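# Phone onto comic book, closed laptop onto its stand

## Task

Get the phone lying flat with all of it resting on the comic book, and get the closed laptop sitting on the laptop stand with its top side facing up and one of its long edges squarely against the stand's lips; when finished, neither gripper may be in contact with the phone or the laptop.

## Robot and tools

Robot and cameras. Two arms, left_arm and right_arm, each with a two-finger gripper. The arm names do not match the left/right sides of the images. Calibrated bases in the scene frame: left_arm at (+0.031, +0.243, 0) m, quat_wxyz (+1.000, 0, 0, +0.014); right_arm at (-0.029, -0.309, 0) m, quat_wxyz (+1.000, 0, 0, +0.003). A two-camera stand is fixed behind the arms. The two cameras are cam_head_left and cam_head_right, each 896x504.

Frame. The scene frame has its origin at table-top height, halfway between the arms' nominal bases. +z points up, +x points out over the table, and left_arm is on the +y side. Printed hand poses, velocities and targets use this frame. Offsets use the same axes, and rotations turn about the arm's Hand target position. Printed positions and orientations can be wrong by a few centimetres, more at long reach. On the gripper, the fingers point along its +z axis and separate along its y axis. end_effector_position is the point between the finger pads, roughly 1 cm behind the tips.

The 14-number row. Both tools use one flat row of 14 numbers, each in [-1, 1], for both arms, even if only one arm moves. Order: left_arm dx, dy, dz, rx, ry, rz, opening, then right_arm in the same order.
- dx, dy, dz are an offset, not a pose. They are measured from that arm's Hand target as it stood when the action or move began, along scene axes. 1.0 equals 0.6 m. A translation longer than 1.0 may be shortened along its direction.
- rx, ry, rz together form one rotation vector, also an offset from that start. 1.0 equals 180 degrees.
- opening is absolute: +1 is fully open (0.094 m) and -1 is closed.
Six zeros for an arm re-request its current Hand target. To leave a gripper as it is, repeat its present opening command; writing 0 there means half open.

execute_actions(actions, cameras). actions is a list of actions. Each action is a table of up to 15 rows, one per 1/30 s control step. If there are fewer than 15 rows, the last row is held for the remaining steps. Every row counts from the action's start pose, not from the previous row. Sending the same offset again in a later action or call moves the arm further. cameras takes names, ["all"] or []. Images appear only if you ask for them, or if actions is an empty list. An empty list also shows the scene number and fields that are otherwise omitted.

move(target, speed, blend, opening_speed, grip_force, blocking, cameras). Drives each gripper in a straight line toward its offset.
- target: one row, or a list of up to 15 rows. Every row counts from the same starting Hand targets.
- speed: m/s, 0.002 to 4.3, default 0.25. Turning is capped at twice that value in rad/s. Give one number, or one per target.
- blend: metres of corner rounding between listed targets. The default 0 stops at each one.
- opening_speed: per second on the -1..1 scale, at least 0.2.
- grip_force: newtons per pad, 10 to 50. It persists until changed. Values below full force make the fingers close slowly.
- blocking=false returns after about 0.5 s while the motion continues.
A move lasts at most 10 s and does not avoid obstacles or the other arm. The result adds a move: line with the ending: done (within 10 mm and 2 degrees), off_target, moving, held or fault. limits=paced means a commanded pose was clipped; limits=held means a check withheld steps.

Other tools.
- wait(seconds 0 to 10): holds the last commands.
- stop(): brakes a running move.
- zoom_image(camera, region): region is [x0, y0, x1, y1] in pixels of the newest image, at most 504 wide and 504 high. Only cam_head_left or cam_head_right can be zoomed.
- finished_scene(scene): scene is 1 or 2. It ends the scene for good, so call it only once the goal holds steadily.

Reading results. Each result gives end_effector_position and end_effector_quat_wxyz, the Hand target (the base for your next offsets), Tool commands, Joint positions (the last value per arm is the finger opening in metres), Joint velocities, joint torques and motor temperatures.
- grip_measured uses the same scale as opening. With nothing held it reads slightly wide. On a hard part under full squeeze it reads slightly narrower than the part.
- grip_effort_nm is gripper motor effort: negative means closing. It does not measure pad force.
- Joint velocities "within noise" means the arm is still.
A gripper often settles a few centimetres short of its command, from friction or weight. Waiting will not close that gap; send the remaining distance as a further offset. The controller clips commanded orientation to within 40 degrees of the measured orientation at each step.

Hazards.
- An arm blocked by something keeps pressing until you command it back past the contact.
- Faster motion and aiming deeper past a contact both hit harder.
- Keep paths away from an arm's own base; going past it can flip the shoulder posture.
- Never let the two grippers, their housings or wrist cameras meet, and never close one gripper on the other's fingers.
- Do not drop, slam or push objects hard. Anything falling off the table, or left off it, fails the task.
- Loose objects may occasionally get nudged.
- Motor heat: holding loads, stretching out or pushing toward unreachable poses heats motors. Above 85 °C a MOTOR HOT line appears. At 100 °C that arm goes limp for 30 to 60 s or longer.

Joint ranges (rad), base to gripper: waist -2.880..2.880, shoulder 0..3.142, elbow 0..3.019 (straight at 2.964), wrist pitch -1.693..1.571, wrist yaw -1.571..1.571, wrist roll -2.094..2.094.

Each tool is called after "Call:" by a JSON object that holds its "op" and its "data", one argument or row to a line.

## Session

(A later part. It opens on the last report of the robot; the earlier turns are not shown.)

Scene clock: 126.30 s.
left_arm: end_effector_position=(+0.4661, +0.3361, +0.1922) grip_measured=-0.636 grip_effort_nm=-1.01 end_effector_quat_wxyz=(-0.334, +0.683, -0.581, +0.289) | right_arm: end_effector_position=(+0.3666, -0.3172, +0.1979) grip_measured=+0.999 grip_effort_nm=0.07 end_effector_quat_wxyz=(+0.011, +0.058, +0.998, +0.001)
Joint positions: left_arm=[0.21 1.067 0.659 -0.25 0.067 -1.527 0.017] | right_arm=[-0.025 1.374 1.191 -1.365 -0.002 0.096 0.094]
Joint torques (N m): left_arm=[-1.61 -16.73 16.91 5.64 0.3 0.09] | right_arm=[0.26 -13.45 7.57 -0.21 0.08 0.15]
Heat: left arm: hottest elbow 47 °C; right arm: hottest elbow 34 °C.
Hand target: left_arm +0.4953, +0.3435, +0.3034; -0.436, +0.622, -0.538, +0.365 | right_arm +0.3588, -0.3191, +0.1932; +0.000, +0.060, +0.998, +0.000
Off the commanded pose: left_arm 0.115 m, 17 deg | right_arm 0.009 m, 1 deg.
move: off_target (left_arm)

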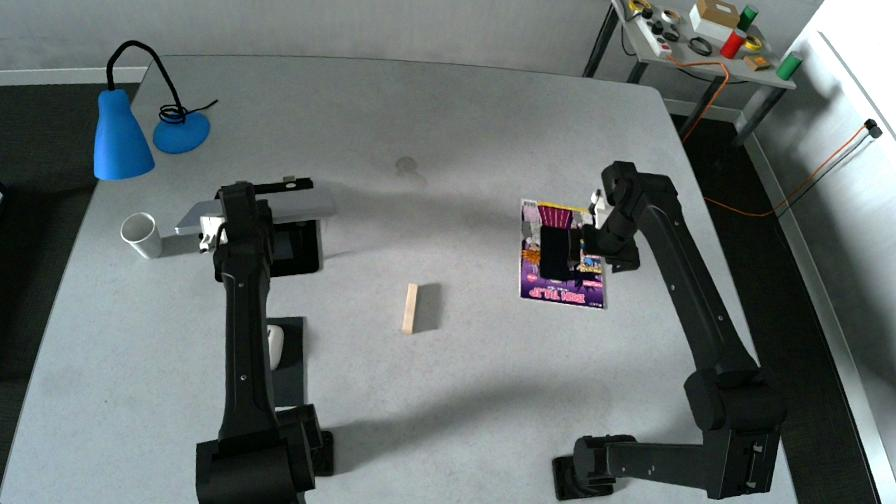

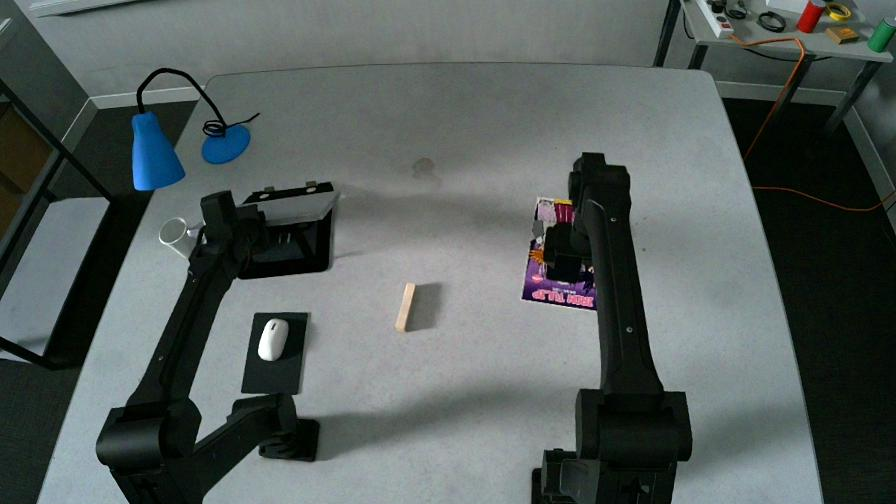

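Call:
{"op": "move", "data": {
  "target": [
    [0,0,-0.11,-0.009,0.045,-0.004,-1,0,0,0,0,0,0,1],
    [0,0,-0.29,-0.019,0.093,-0.006,-1,0,0,0,0,0,0,1]
  ],
  "speed": 0.07,
  "blend": [0.01,0],
  "cameras": ["all"]
}}

Call:
{"op": "zoom_image", "data": {
  "camera": "cam_head_right",
  "region": [180, 110, 380, 290]
}}

Call:
{"op": "zoom_image", "data": {
  "camera": "cam_head_left",
  "region": [150, 110, 350, 290]
}}

Scene clock: 135.60 s.
left_arm: end_effector_position=(+0.5021, +0.3411, +0.1437) grip_measured=-0.636 grip_effort_nm=-1.01 end_effector_quat_wxyz=(-0.340, +0.673, -0.584, +0.302) | right_arm: end_effector_position=(+0.3666, -0.3172, +0.1979) grip_measured=+0.999 grip_effort_nm=0.07 end_effector_quat_wxyz=(+0.011, +0.058, +0.998, +0.001)
Joint positions: left_arm=[0.21 1.26 0.639 -0.008 0.088 -1.519 0.017] | right_arm=[-0.025 1.374 1.191 -1.365 -0.002 0.096 0.094]
Joint torques (N m): left_arm=[-0.73 -8.35 8.54 1.25 0.05 0.24] | right_arm=[0.21 -13.57 7.57 -0.18 0.07 0.16]
Heat: left arm: hottest elbow 46 °C; right arm: hottest elbow 34 °C.
Hand target: left_arm +0.4952, +0.3435, +0.1294; -0.331, +0.676, -0.591, +0.290 | right_arm +0.3588, -0.3191, +0.1932; +0.000, +0.060, +0.998, +0.000
Off the commanded pose: left_arm 0.016 m, 2 deg | right_arm 0.009 m, 1 deg.
move: off_target (left_arm)

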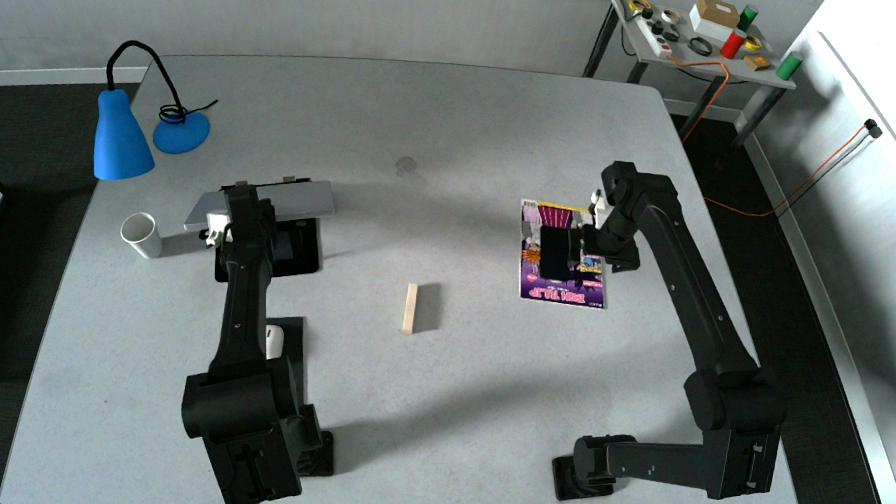

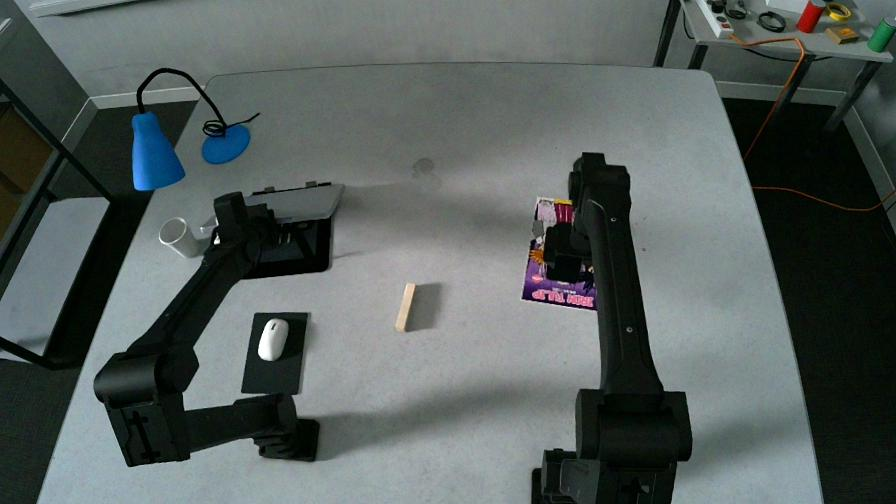

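Scaled by 2.520.

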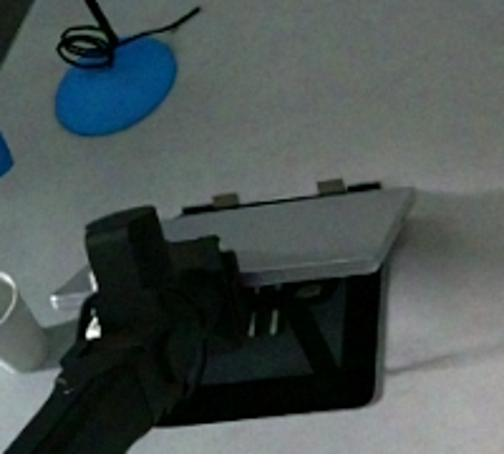

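Scaled by 2.520.

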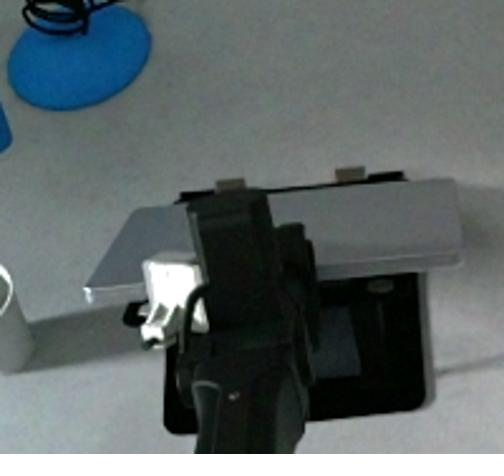

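Call:
{"op": "move", "data": {
  "target": [0.045,0.008,-0.03,-0.003,0.015,0,-1,0,0,0,0,0,0,1],
  "speed": 0.05,
  "cameras": ["cam_head_left"]
}}

Call:
{"op": "zoom_image", "data": {
  "camera": "cam_head_left",
  "region": [180, 150, 340, 290]
}}

Scene clock: 138.83 s.
left_arm: end_effector_position=(+0.5173, +0.3446, +0.1336) grip_measured=-0.636 grip_effort_nm=-1.00 end_effector_quat_wxyz=(-0.334, +0.675, -0.586, +0.299) | right_arm: end_effector_position=(+0.3666, -0.3172, +0.1979) grip_measured=+0.999 grip_effort_nm=0.07 end_effector_quat_wxyz=(+0.011, +0.058, +0.998, +0.001)
Joint positions: left_arm=[0.21 1.326 0.672 0.01 0.089 -1.519 0.017] | right_arm=[-0.025 1.374 1.191 -1.365 -0.002 0.096 0.094]
Joint torques (N m): left_arm=[-0.97 -6.3 11.88 0.5 -0.18 0.25] | right_arm=[0.15 -13.45 7.58 -0.2 0.07 0.16]
Heat: left arm: hottest elbow 45 °C; right arm: hottest elbow 34 °C.
Hand target: left_arm +0.5222, +0.3482, +0.1113; -0.314, +0.684, -0.597, +0.277 | right_arm +0.3588, -0.3191, +0.1932; +0.000, +0.060, +0.998, +0.000
Off the commanded pose: left_arm 0.023 m, 4 deg | right_arm 0.009 m, 1 deg.
move: off_target (left_arm)
Images, in order (width x height): cam_head_left 896x504.

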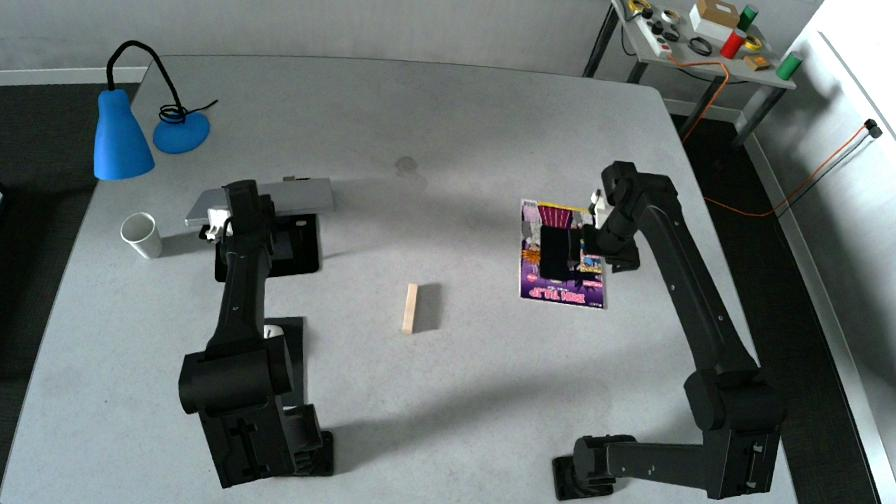

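Scaled by 3.150.

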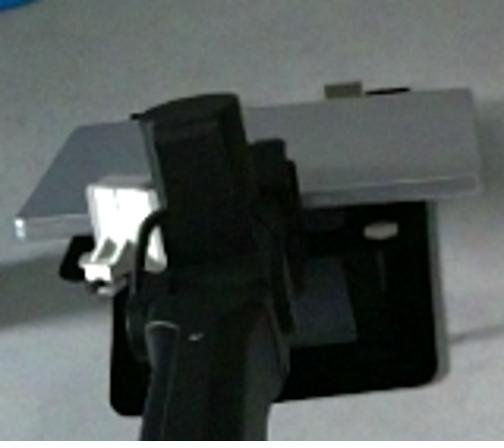

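Call:
{"op": "move", "data": {
  "target": [0.035,0.008,-0.022,0,0,0,-1,0,0,0,0,0,0,1],
  "speed": 0.05,
  "cameras": ["cam_head_left"]
}}

Call:
{"op": "zoom_image", "data": {
  "camera": "cam_head_left",
  "region": [180, 150, 340, 290]
}}

Scene clock: 141.97 s.
left_arm: end_effector_position=(+0.5300, +0.3475, +0.1331) grip_measured=-0.636 grip_effort_nm=-1.00 end_effector_quat_wxyz=(-0.335, +0.675, -0.585, +0.300) | right_arm: end_effector_position=(+0.3666, -0.3172, +0.1979) grip_measured=+0.999 grip_effort_nm=0.07 end_effector_quat_wxyz=(+0.011, +0.058, +0.998, +0.001)
Joint positions: left_arm=[0.21 1.362 0.703 0.018 0.09 -1.519 0.017] | right_arm=[-0.025 1.374 1.191 -1.365 -0.002 0.096 0.094]
Joint torques (N m): left_arm=[-1.38 -3.55 12.16 1.54 -0.25 0.18] | right_arm=[0.21 -13.57 7.57 -0.2 0.07 0.15]
Heat: left arm: hottest elbow 45 °C; right arm: hottest elbow 34 °C.
Hand target: left_arm +0.5433, +0.3531, +0.0981; -0.314, +0.684, -0.597, +0.277 | right_arm +0.3588, -0.3191, +0.1932; +0.000, +0.060, +0.998, +0.000
Off the commanded pose: left_arm 0.038 m, 4 deg | right_arm 0.009 m, 1 deg.
move: off_target (left_arm)
Images, in order (width x height): cam_head_left 896x504.

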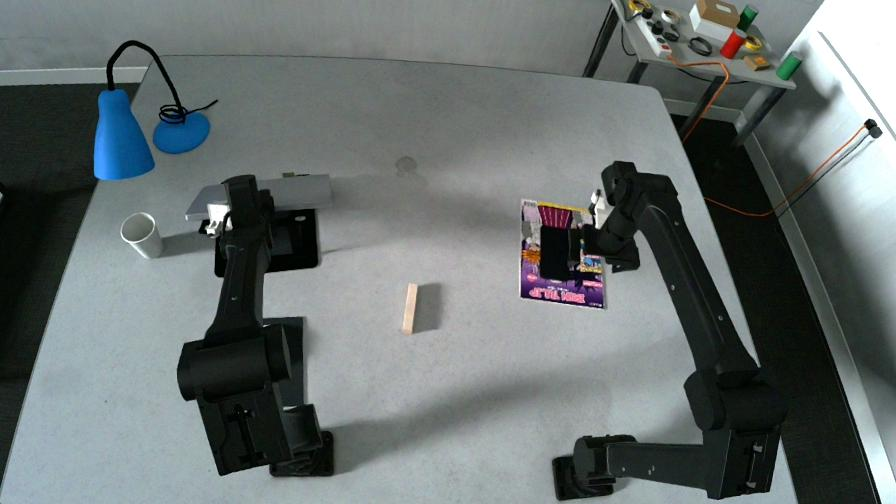

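Scaled by 3.150.

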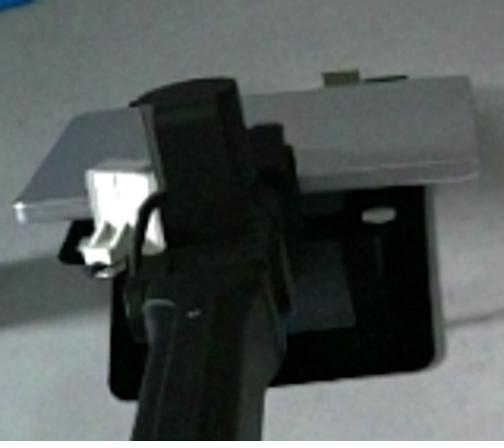

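Call:
{"op": "move", "data": {
  "target": [
    [0,0,0.06,0,0,0,-1,0,0,0,0,0,0,1],
    [0.03,0.007,0.05,0,0,0,-1,0,0,0,0,0,0,1]
  ],
  "speed": 0.05,
  "cameras": ["cam_head_left"]
}}

Call:
{"op": "zoom_image", "data": {
  "camera": "cam_head_left",
  "region": [180, 150, 340, 290]
}}

Scene clock: 148.20 s.
left_arm: end_effector_position=(+0.5424, +0.3506, +0.1377) grip_measured=-0.636 grip_effort_nm=-1.01 end_effector_quat_wxyz=(-0.322, +0.681, -0.591, +0.289) | right_arm: end_effector_position=(+0.3666, -0.3172, +0.1979) grip_measured=+0.999 grip_effort_nm=0.07 end_effector_quat_wxyz=(+0.011, +0.058, +0.998, +0.001)
Joint positions: left_arm=[0.21 1.387 0.766 -0.058 0.09 -1.516 0.017] | right_arm=[-0.025 1.374 1.191 -1.365 -0.002 0.096 0.094]
Joint torques (N m): left_arm=[-0.97 -6.12 14.78 0.88 -0.24 0.2] | right_arm=[0.21 -13.57 7.58 -0.18 0.08 0.15]
Heat: left arm: hottest elbow 45 °C; right arm: hottest elbow 34 °C.
Hand target: left_arm +0.5612, +0.3573, +0.1281; -0.314, +0.684, -0.597, +0.277 | right_arm +0.3588, -0.3191, +0.1932; +0.000, +0.060, +0.998, +0.000
Off the commanded pose: left_arm 0.022 m, 2 deg | right_arm 0.009 m, 1 deg.
move: off_target (left_arm)
Images, in order (width x height): cam_head_left 896x504.

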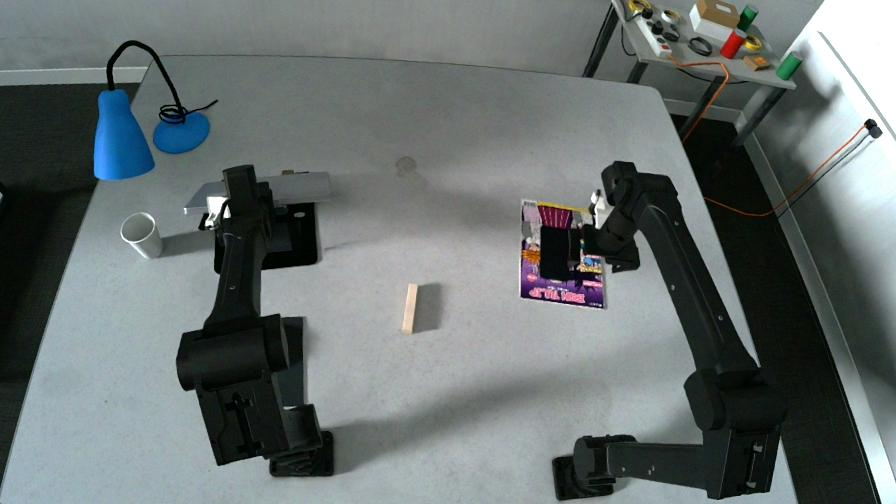

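Scaled by 3.150.

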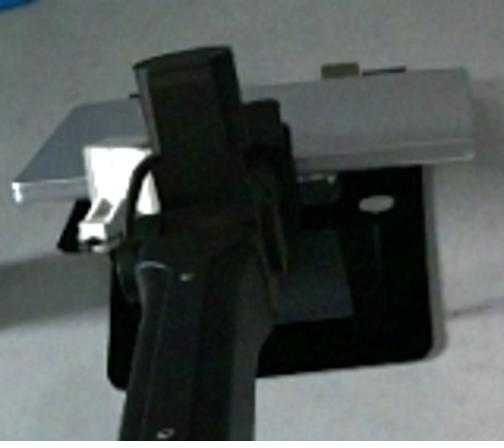

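Call:
{"op": "move", "data": {
  "target": [
    [-0.019,-0.007,0.27,0.019,-0.093,0,-1,0,0,0,0,0,0,1],
    [0.01,0,0.15,0.01,-0.047,0,-1,0,0,0,0,0,0,1],
    [0.02,0.002,0,0,0,0,-1,0,0,0,0,0,0,1]
  ],
  "speed": 0.08,
  "blend": [0.01,0.01,0],
  "cameras": ["cam_head_left"]
}}

Call:
{"op": "zoom_image", "data": {
  "camera": "cam_head_left",
  "region": [180, 150, 340, 290]
}}

Scene clock: 158.80 s.
left_arm: end_effector_position=(+0.5499, +0.3530, +0.1345) grip_measured=-0.636 grip_effort_nm=-1.01 end_effector_quat_wxyz=(-0.314, +0.684, -0.595, +0.282) | right_arm: end_effector_position=(+0.3666, -0.3172, +0.1979) grip_measured=+0.999 grip_effort_nm=0.07 end_effector_quat_wxyz=(+0.011, +0.058, +0.998, +0.001)
Joint positions: left_arm=[0.21 1.414 0.798 -0.086 0.087 -1.512 0.017] | right_arm=[-0.025 1.374 1.191 -1.365 -0.002 0.096 0.094]
Joint torques (N m): left_arm=[-1.85 -6.59 14.8 1.87 -0.26 0.1] | right_arm=[0.15 -13.51 7.57 -0.18 0.08 0.15]
Heat: left arm: hottest elbow 44 °C; right arm: hottest elbow 34 °C.
Hand target: left_arm +0.5733, +0.3585, +0.1283; -0.314, +0.684, -0.597, +0.277 | right_arm +0.3588, -0.3191, +0.1932; +0.000, +0.060, +0.998, +0.000
Off the commanded pose: left_arm 0.025 m, 1 deg | right_arm 0.009 m, 1 deg.
move: off_target (left_arm)
Images, in order (width x height): cam_head_left 896x504.

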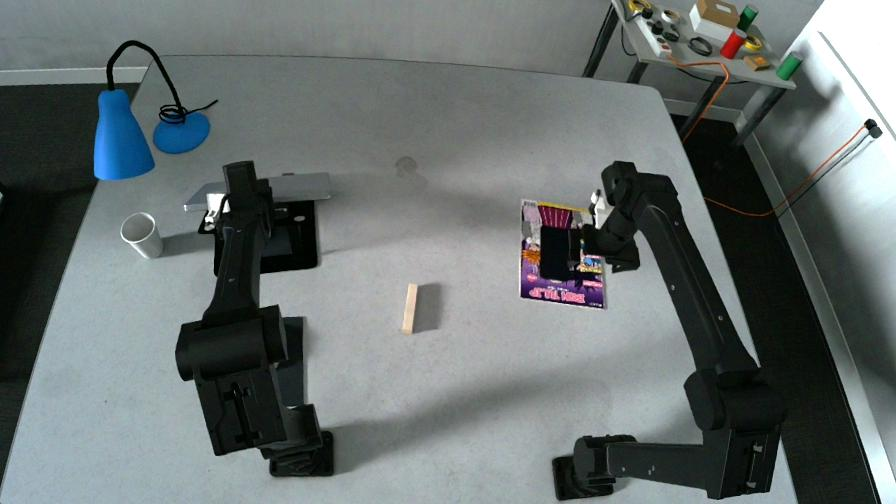

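Scaled by 3.150.

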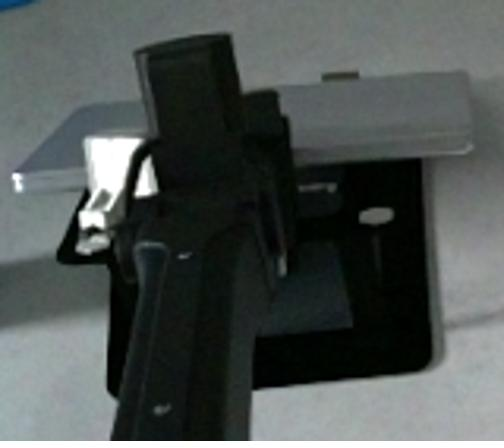

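Call:
{"op": "move", "data": {
  "target": [
    [0.015,0.004,-0.01,0,0,0,-1,0,0,0,0,0,0,1],
    [0.0,0,0.03,0,0,0,-1,0,0,0,0,0,0,1],
    [-0.02,0,0.025,0,0,0,-0.35,0,0,0,0,0,0,1]
  ],
  "speed": 0.05,
  "opening_speed": 0.3,
  "cameras": ["cam_head_left"]
}}

Call:
{"op": "zoom_image", "data": {
  "camera": "cam_head_left",
  "region": [180, 150, 340, 290]
}}

Scene clock: 165.93 s.
left_arm: end_effector_position=(+0.5519, +0.3539, +0.1260) grip_measured=-0.353 grip_effort_nm=0.15 end_effector_quat_wxyz=(-0.297, +0.692, -0.602, +0.267) | right_arm: end_effector_position=(+0.3666, -0.3172, +0.1979) grip_measured=+0.999 grip_effort_nm=0.07 end_effector_quat_wxyz=(+0.011, +0.058, +0.998, +0.001)
Joint positions: left_arm=[0.21 1.44 0.827 -0.14 0.084 -1.507 0.03] | right_arm=[-0.025 1.374 1.191 -1.365 -0.002 0.096 0.094]
Joint torques (N m): left_arm=[-1.08 -13.86 11.26 2.15 0.03 0.11] | right_arm=[0.21 -13.57 7.57 -0.2 0.08 0.16]
Motor temperatures (°C): left_arm=[23 27 43 24 28 23 29] | right_arm=[26 33 34 25 24 23 25]
Heat: left arm: hottest elbow 43 °C; right arm: hottest elbow 34 °C.
Hand target: left_arm +0.5612, +0.3585, +0.1432; -0.314, +0.684, -0.597, +0.277 | right_arm +0.3588, -0.3191, +0.1932; +0.000, +0.060, +0.998, +0.000
Off the commanded pose: left_arm 0.020 m, 2 deg | right_arm 0.009 m, 1 deg.
move: off_target (left_arm)
Images, in order (width x height): cam_head_left 896x504.

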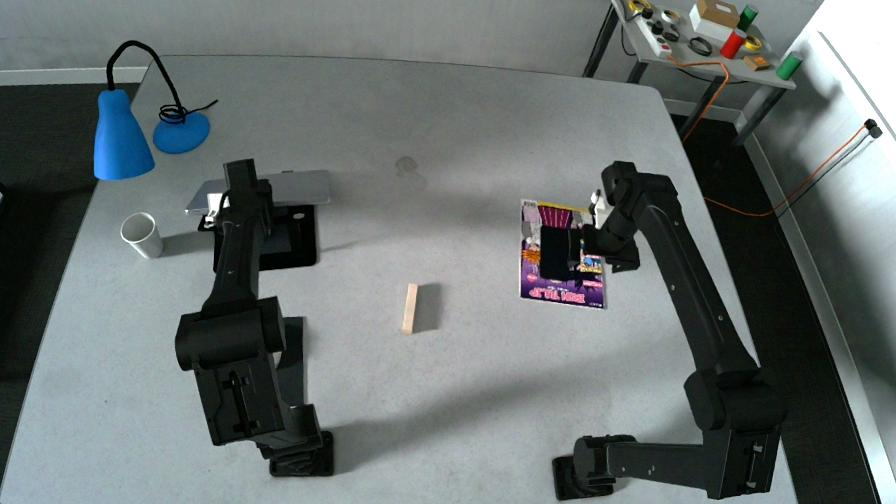

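Scaled by 3.150.

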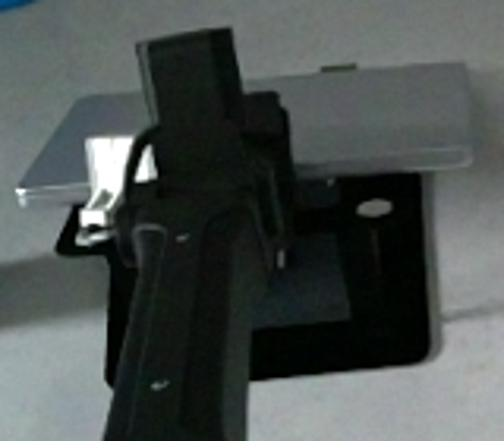

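Call:
{"op": "move", "data": {
  "target": [
    [-0.16,-0.025,0.115,0,0,0,-0.3,0,0,0,0,0,0,1],
    [-0.35,-0.04,0.26,0,0,0,-0.3,0,0,0,0,0,0,1]
  ],
  "speed": [0.08,0.2],
  "cameras": ["all"]
}}

Call:
{"op": "zoom_image", "data": {
  "camera": "cam_head_left",
  "region": [180, 150, 340, 290]
}}

Call:
{"op": "zoom_image", "data": {
  "camera": "cam_head_right",
  "region": [200, 150, 360, 290]
}}

Scene clock: 175.00 s.
left_arm: end_effector_position=(+0.3485, +0.3286, +0.2751) grip_measured=-0.302 grip_effort_nm=0.11 end_effector_quat_wxyz=(-0.296, +0.691, -0.601, +0.271) | right_arm: end_effector_position=(+0.3666, -0.3172, +0.1979) grip_measured=+0.999 grip_effort_nm=0.07 end_effector_quat_wxyz=(+0.011, +0.058, +0.998, +0.001)
Joint positions: left_arm=[0.333 0.676 0.738 -0.823 0.182 -1.426 0.033] | right_arm=[-0.025 1.374 1.191 -1.365 -0.002 0.096 0.094]
Joint torques (N m): left_arm=[-0.21 -3.14 15.49 1.17 0.13 0.15] | right_arm=[0.15 -13.57 7.54 -0.2 0.08 0.15]
Heat: left arm: hottest elbow 43 °C; right arm: hottest elbow 34 °C.
Hand target: left_arm +0.3513, +0.3345, +0.2992; -0.314, +0.684, -0.597, +0.277 | right_arm +0.3588, -0.3191, +0.1932; +0.000, +0.060, +0.998, +0.000
Off the commanded pose: left_arm 0.025 m, 2 deg | right_arm 0.009 m, 1 deg.
move: off_target (left_arm)

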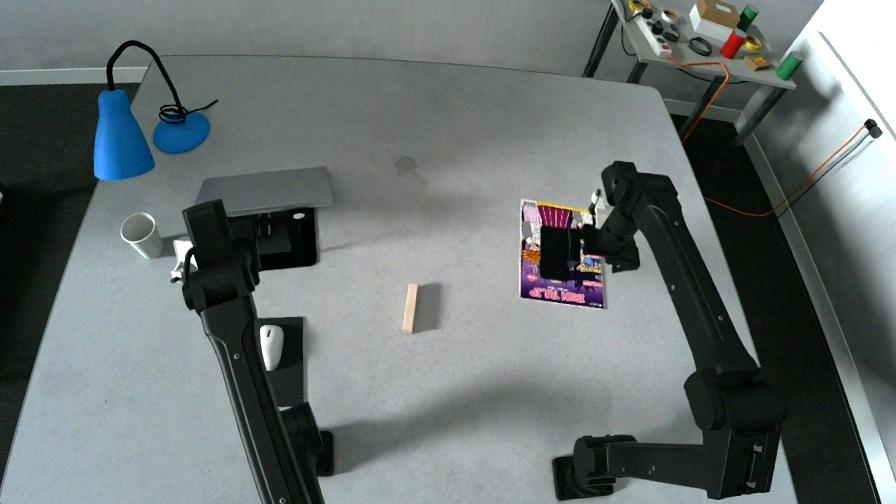

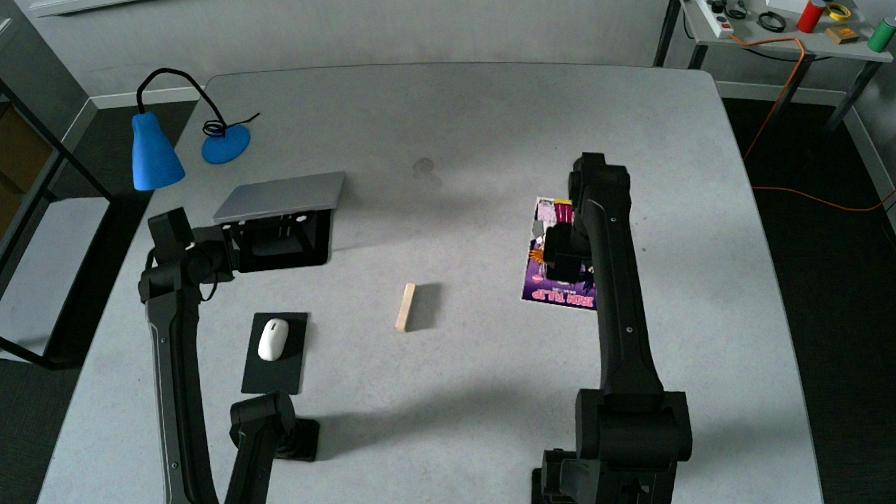

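Scaled by 3.150.

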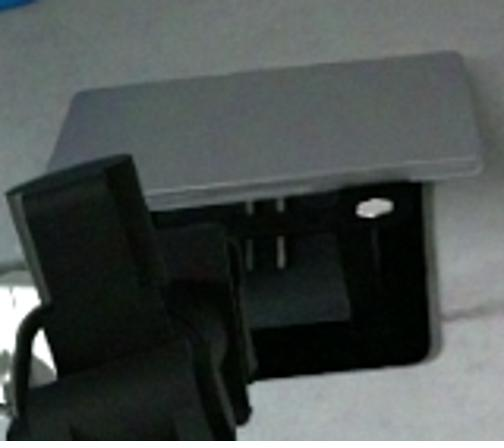

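Scaled by 3.150.

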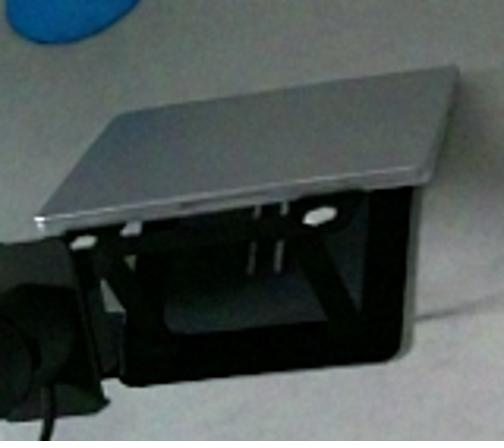

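Call:
{"op": "finished_scene", "data": {
  "scene": 2
}}

The scene is finished: the task was done.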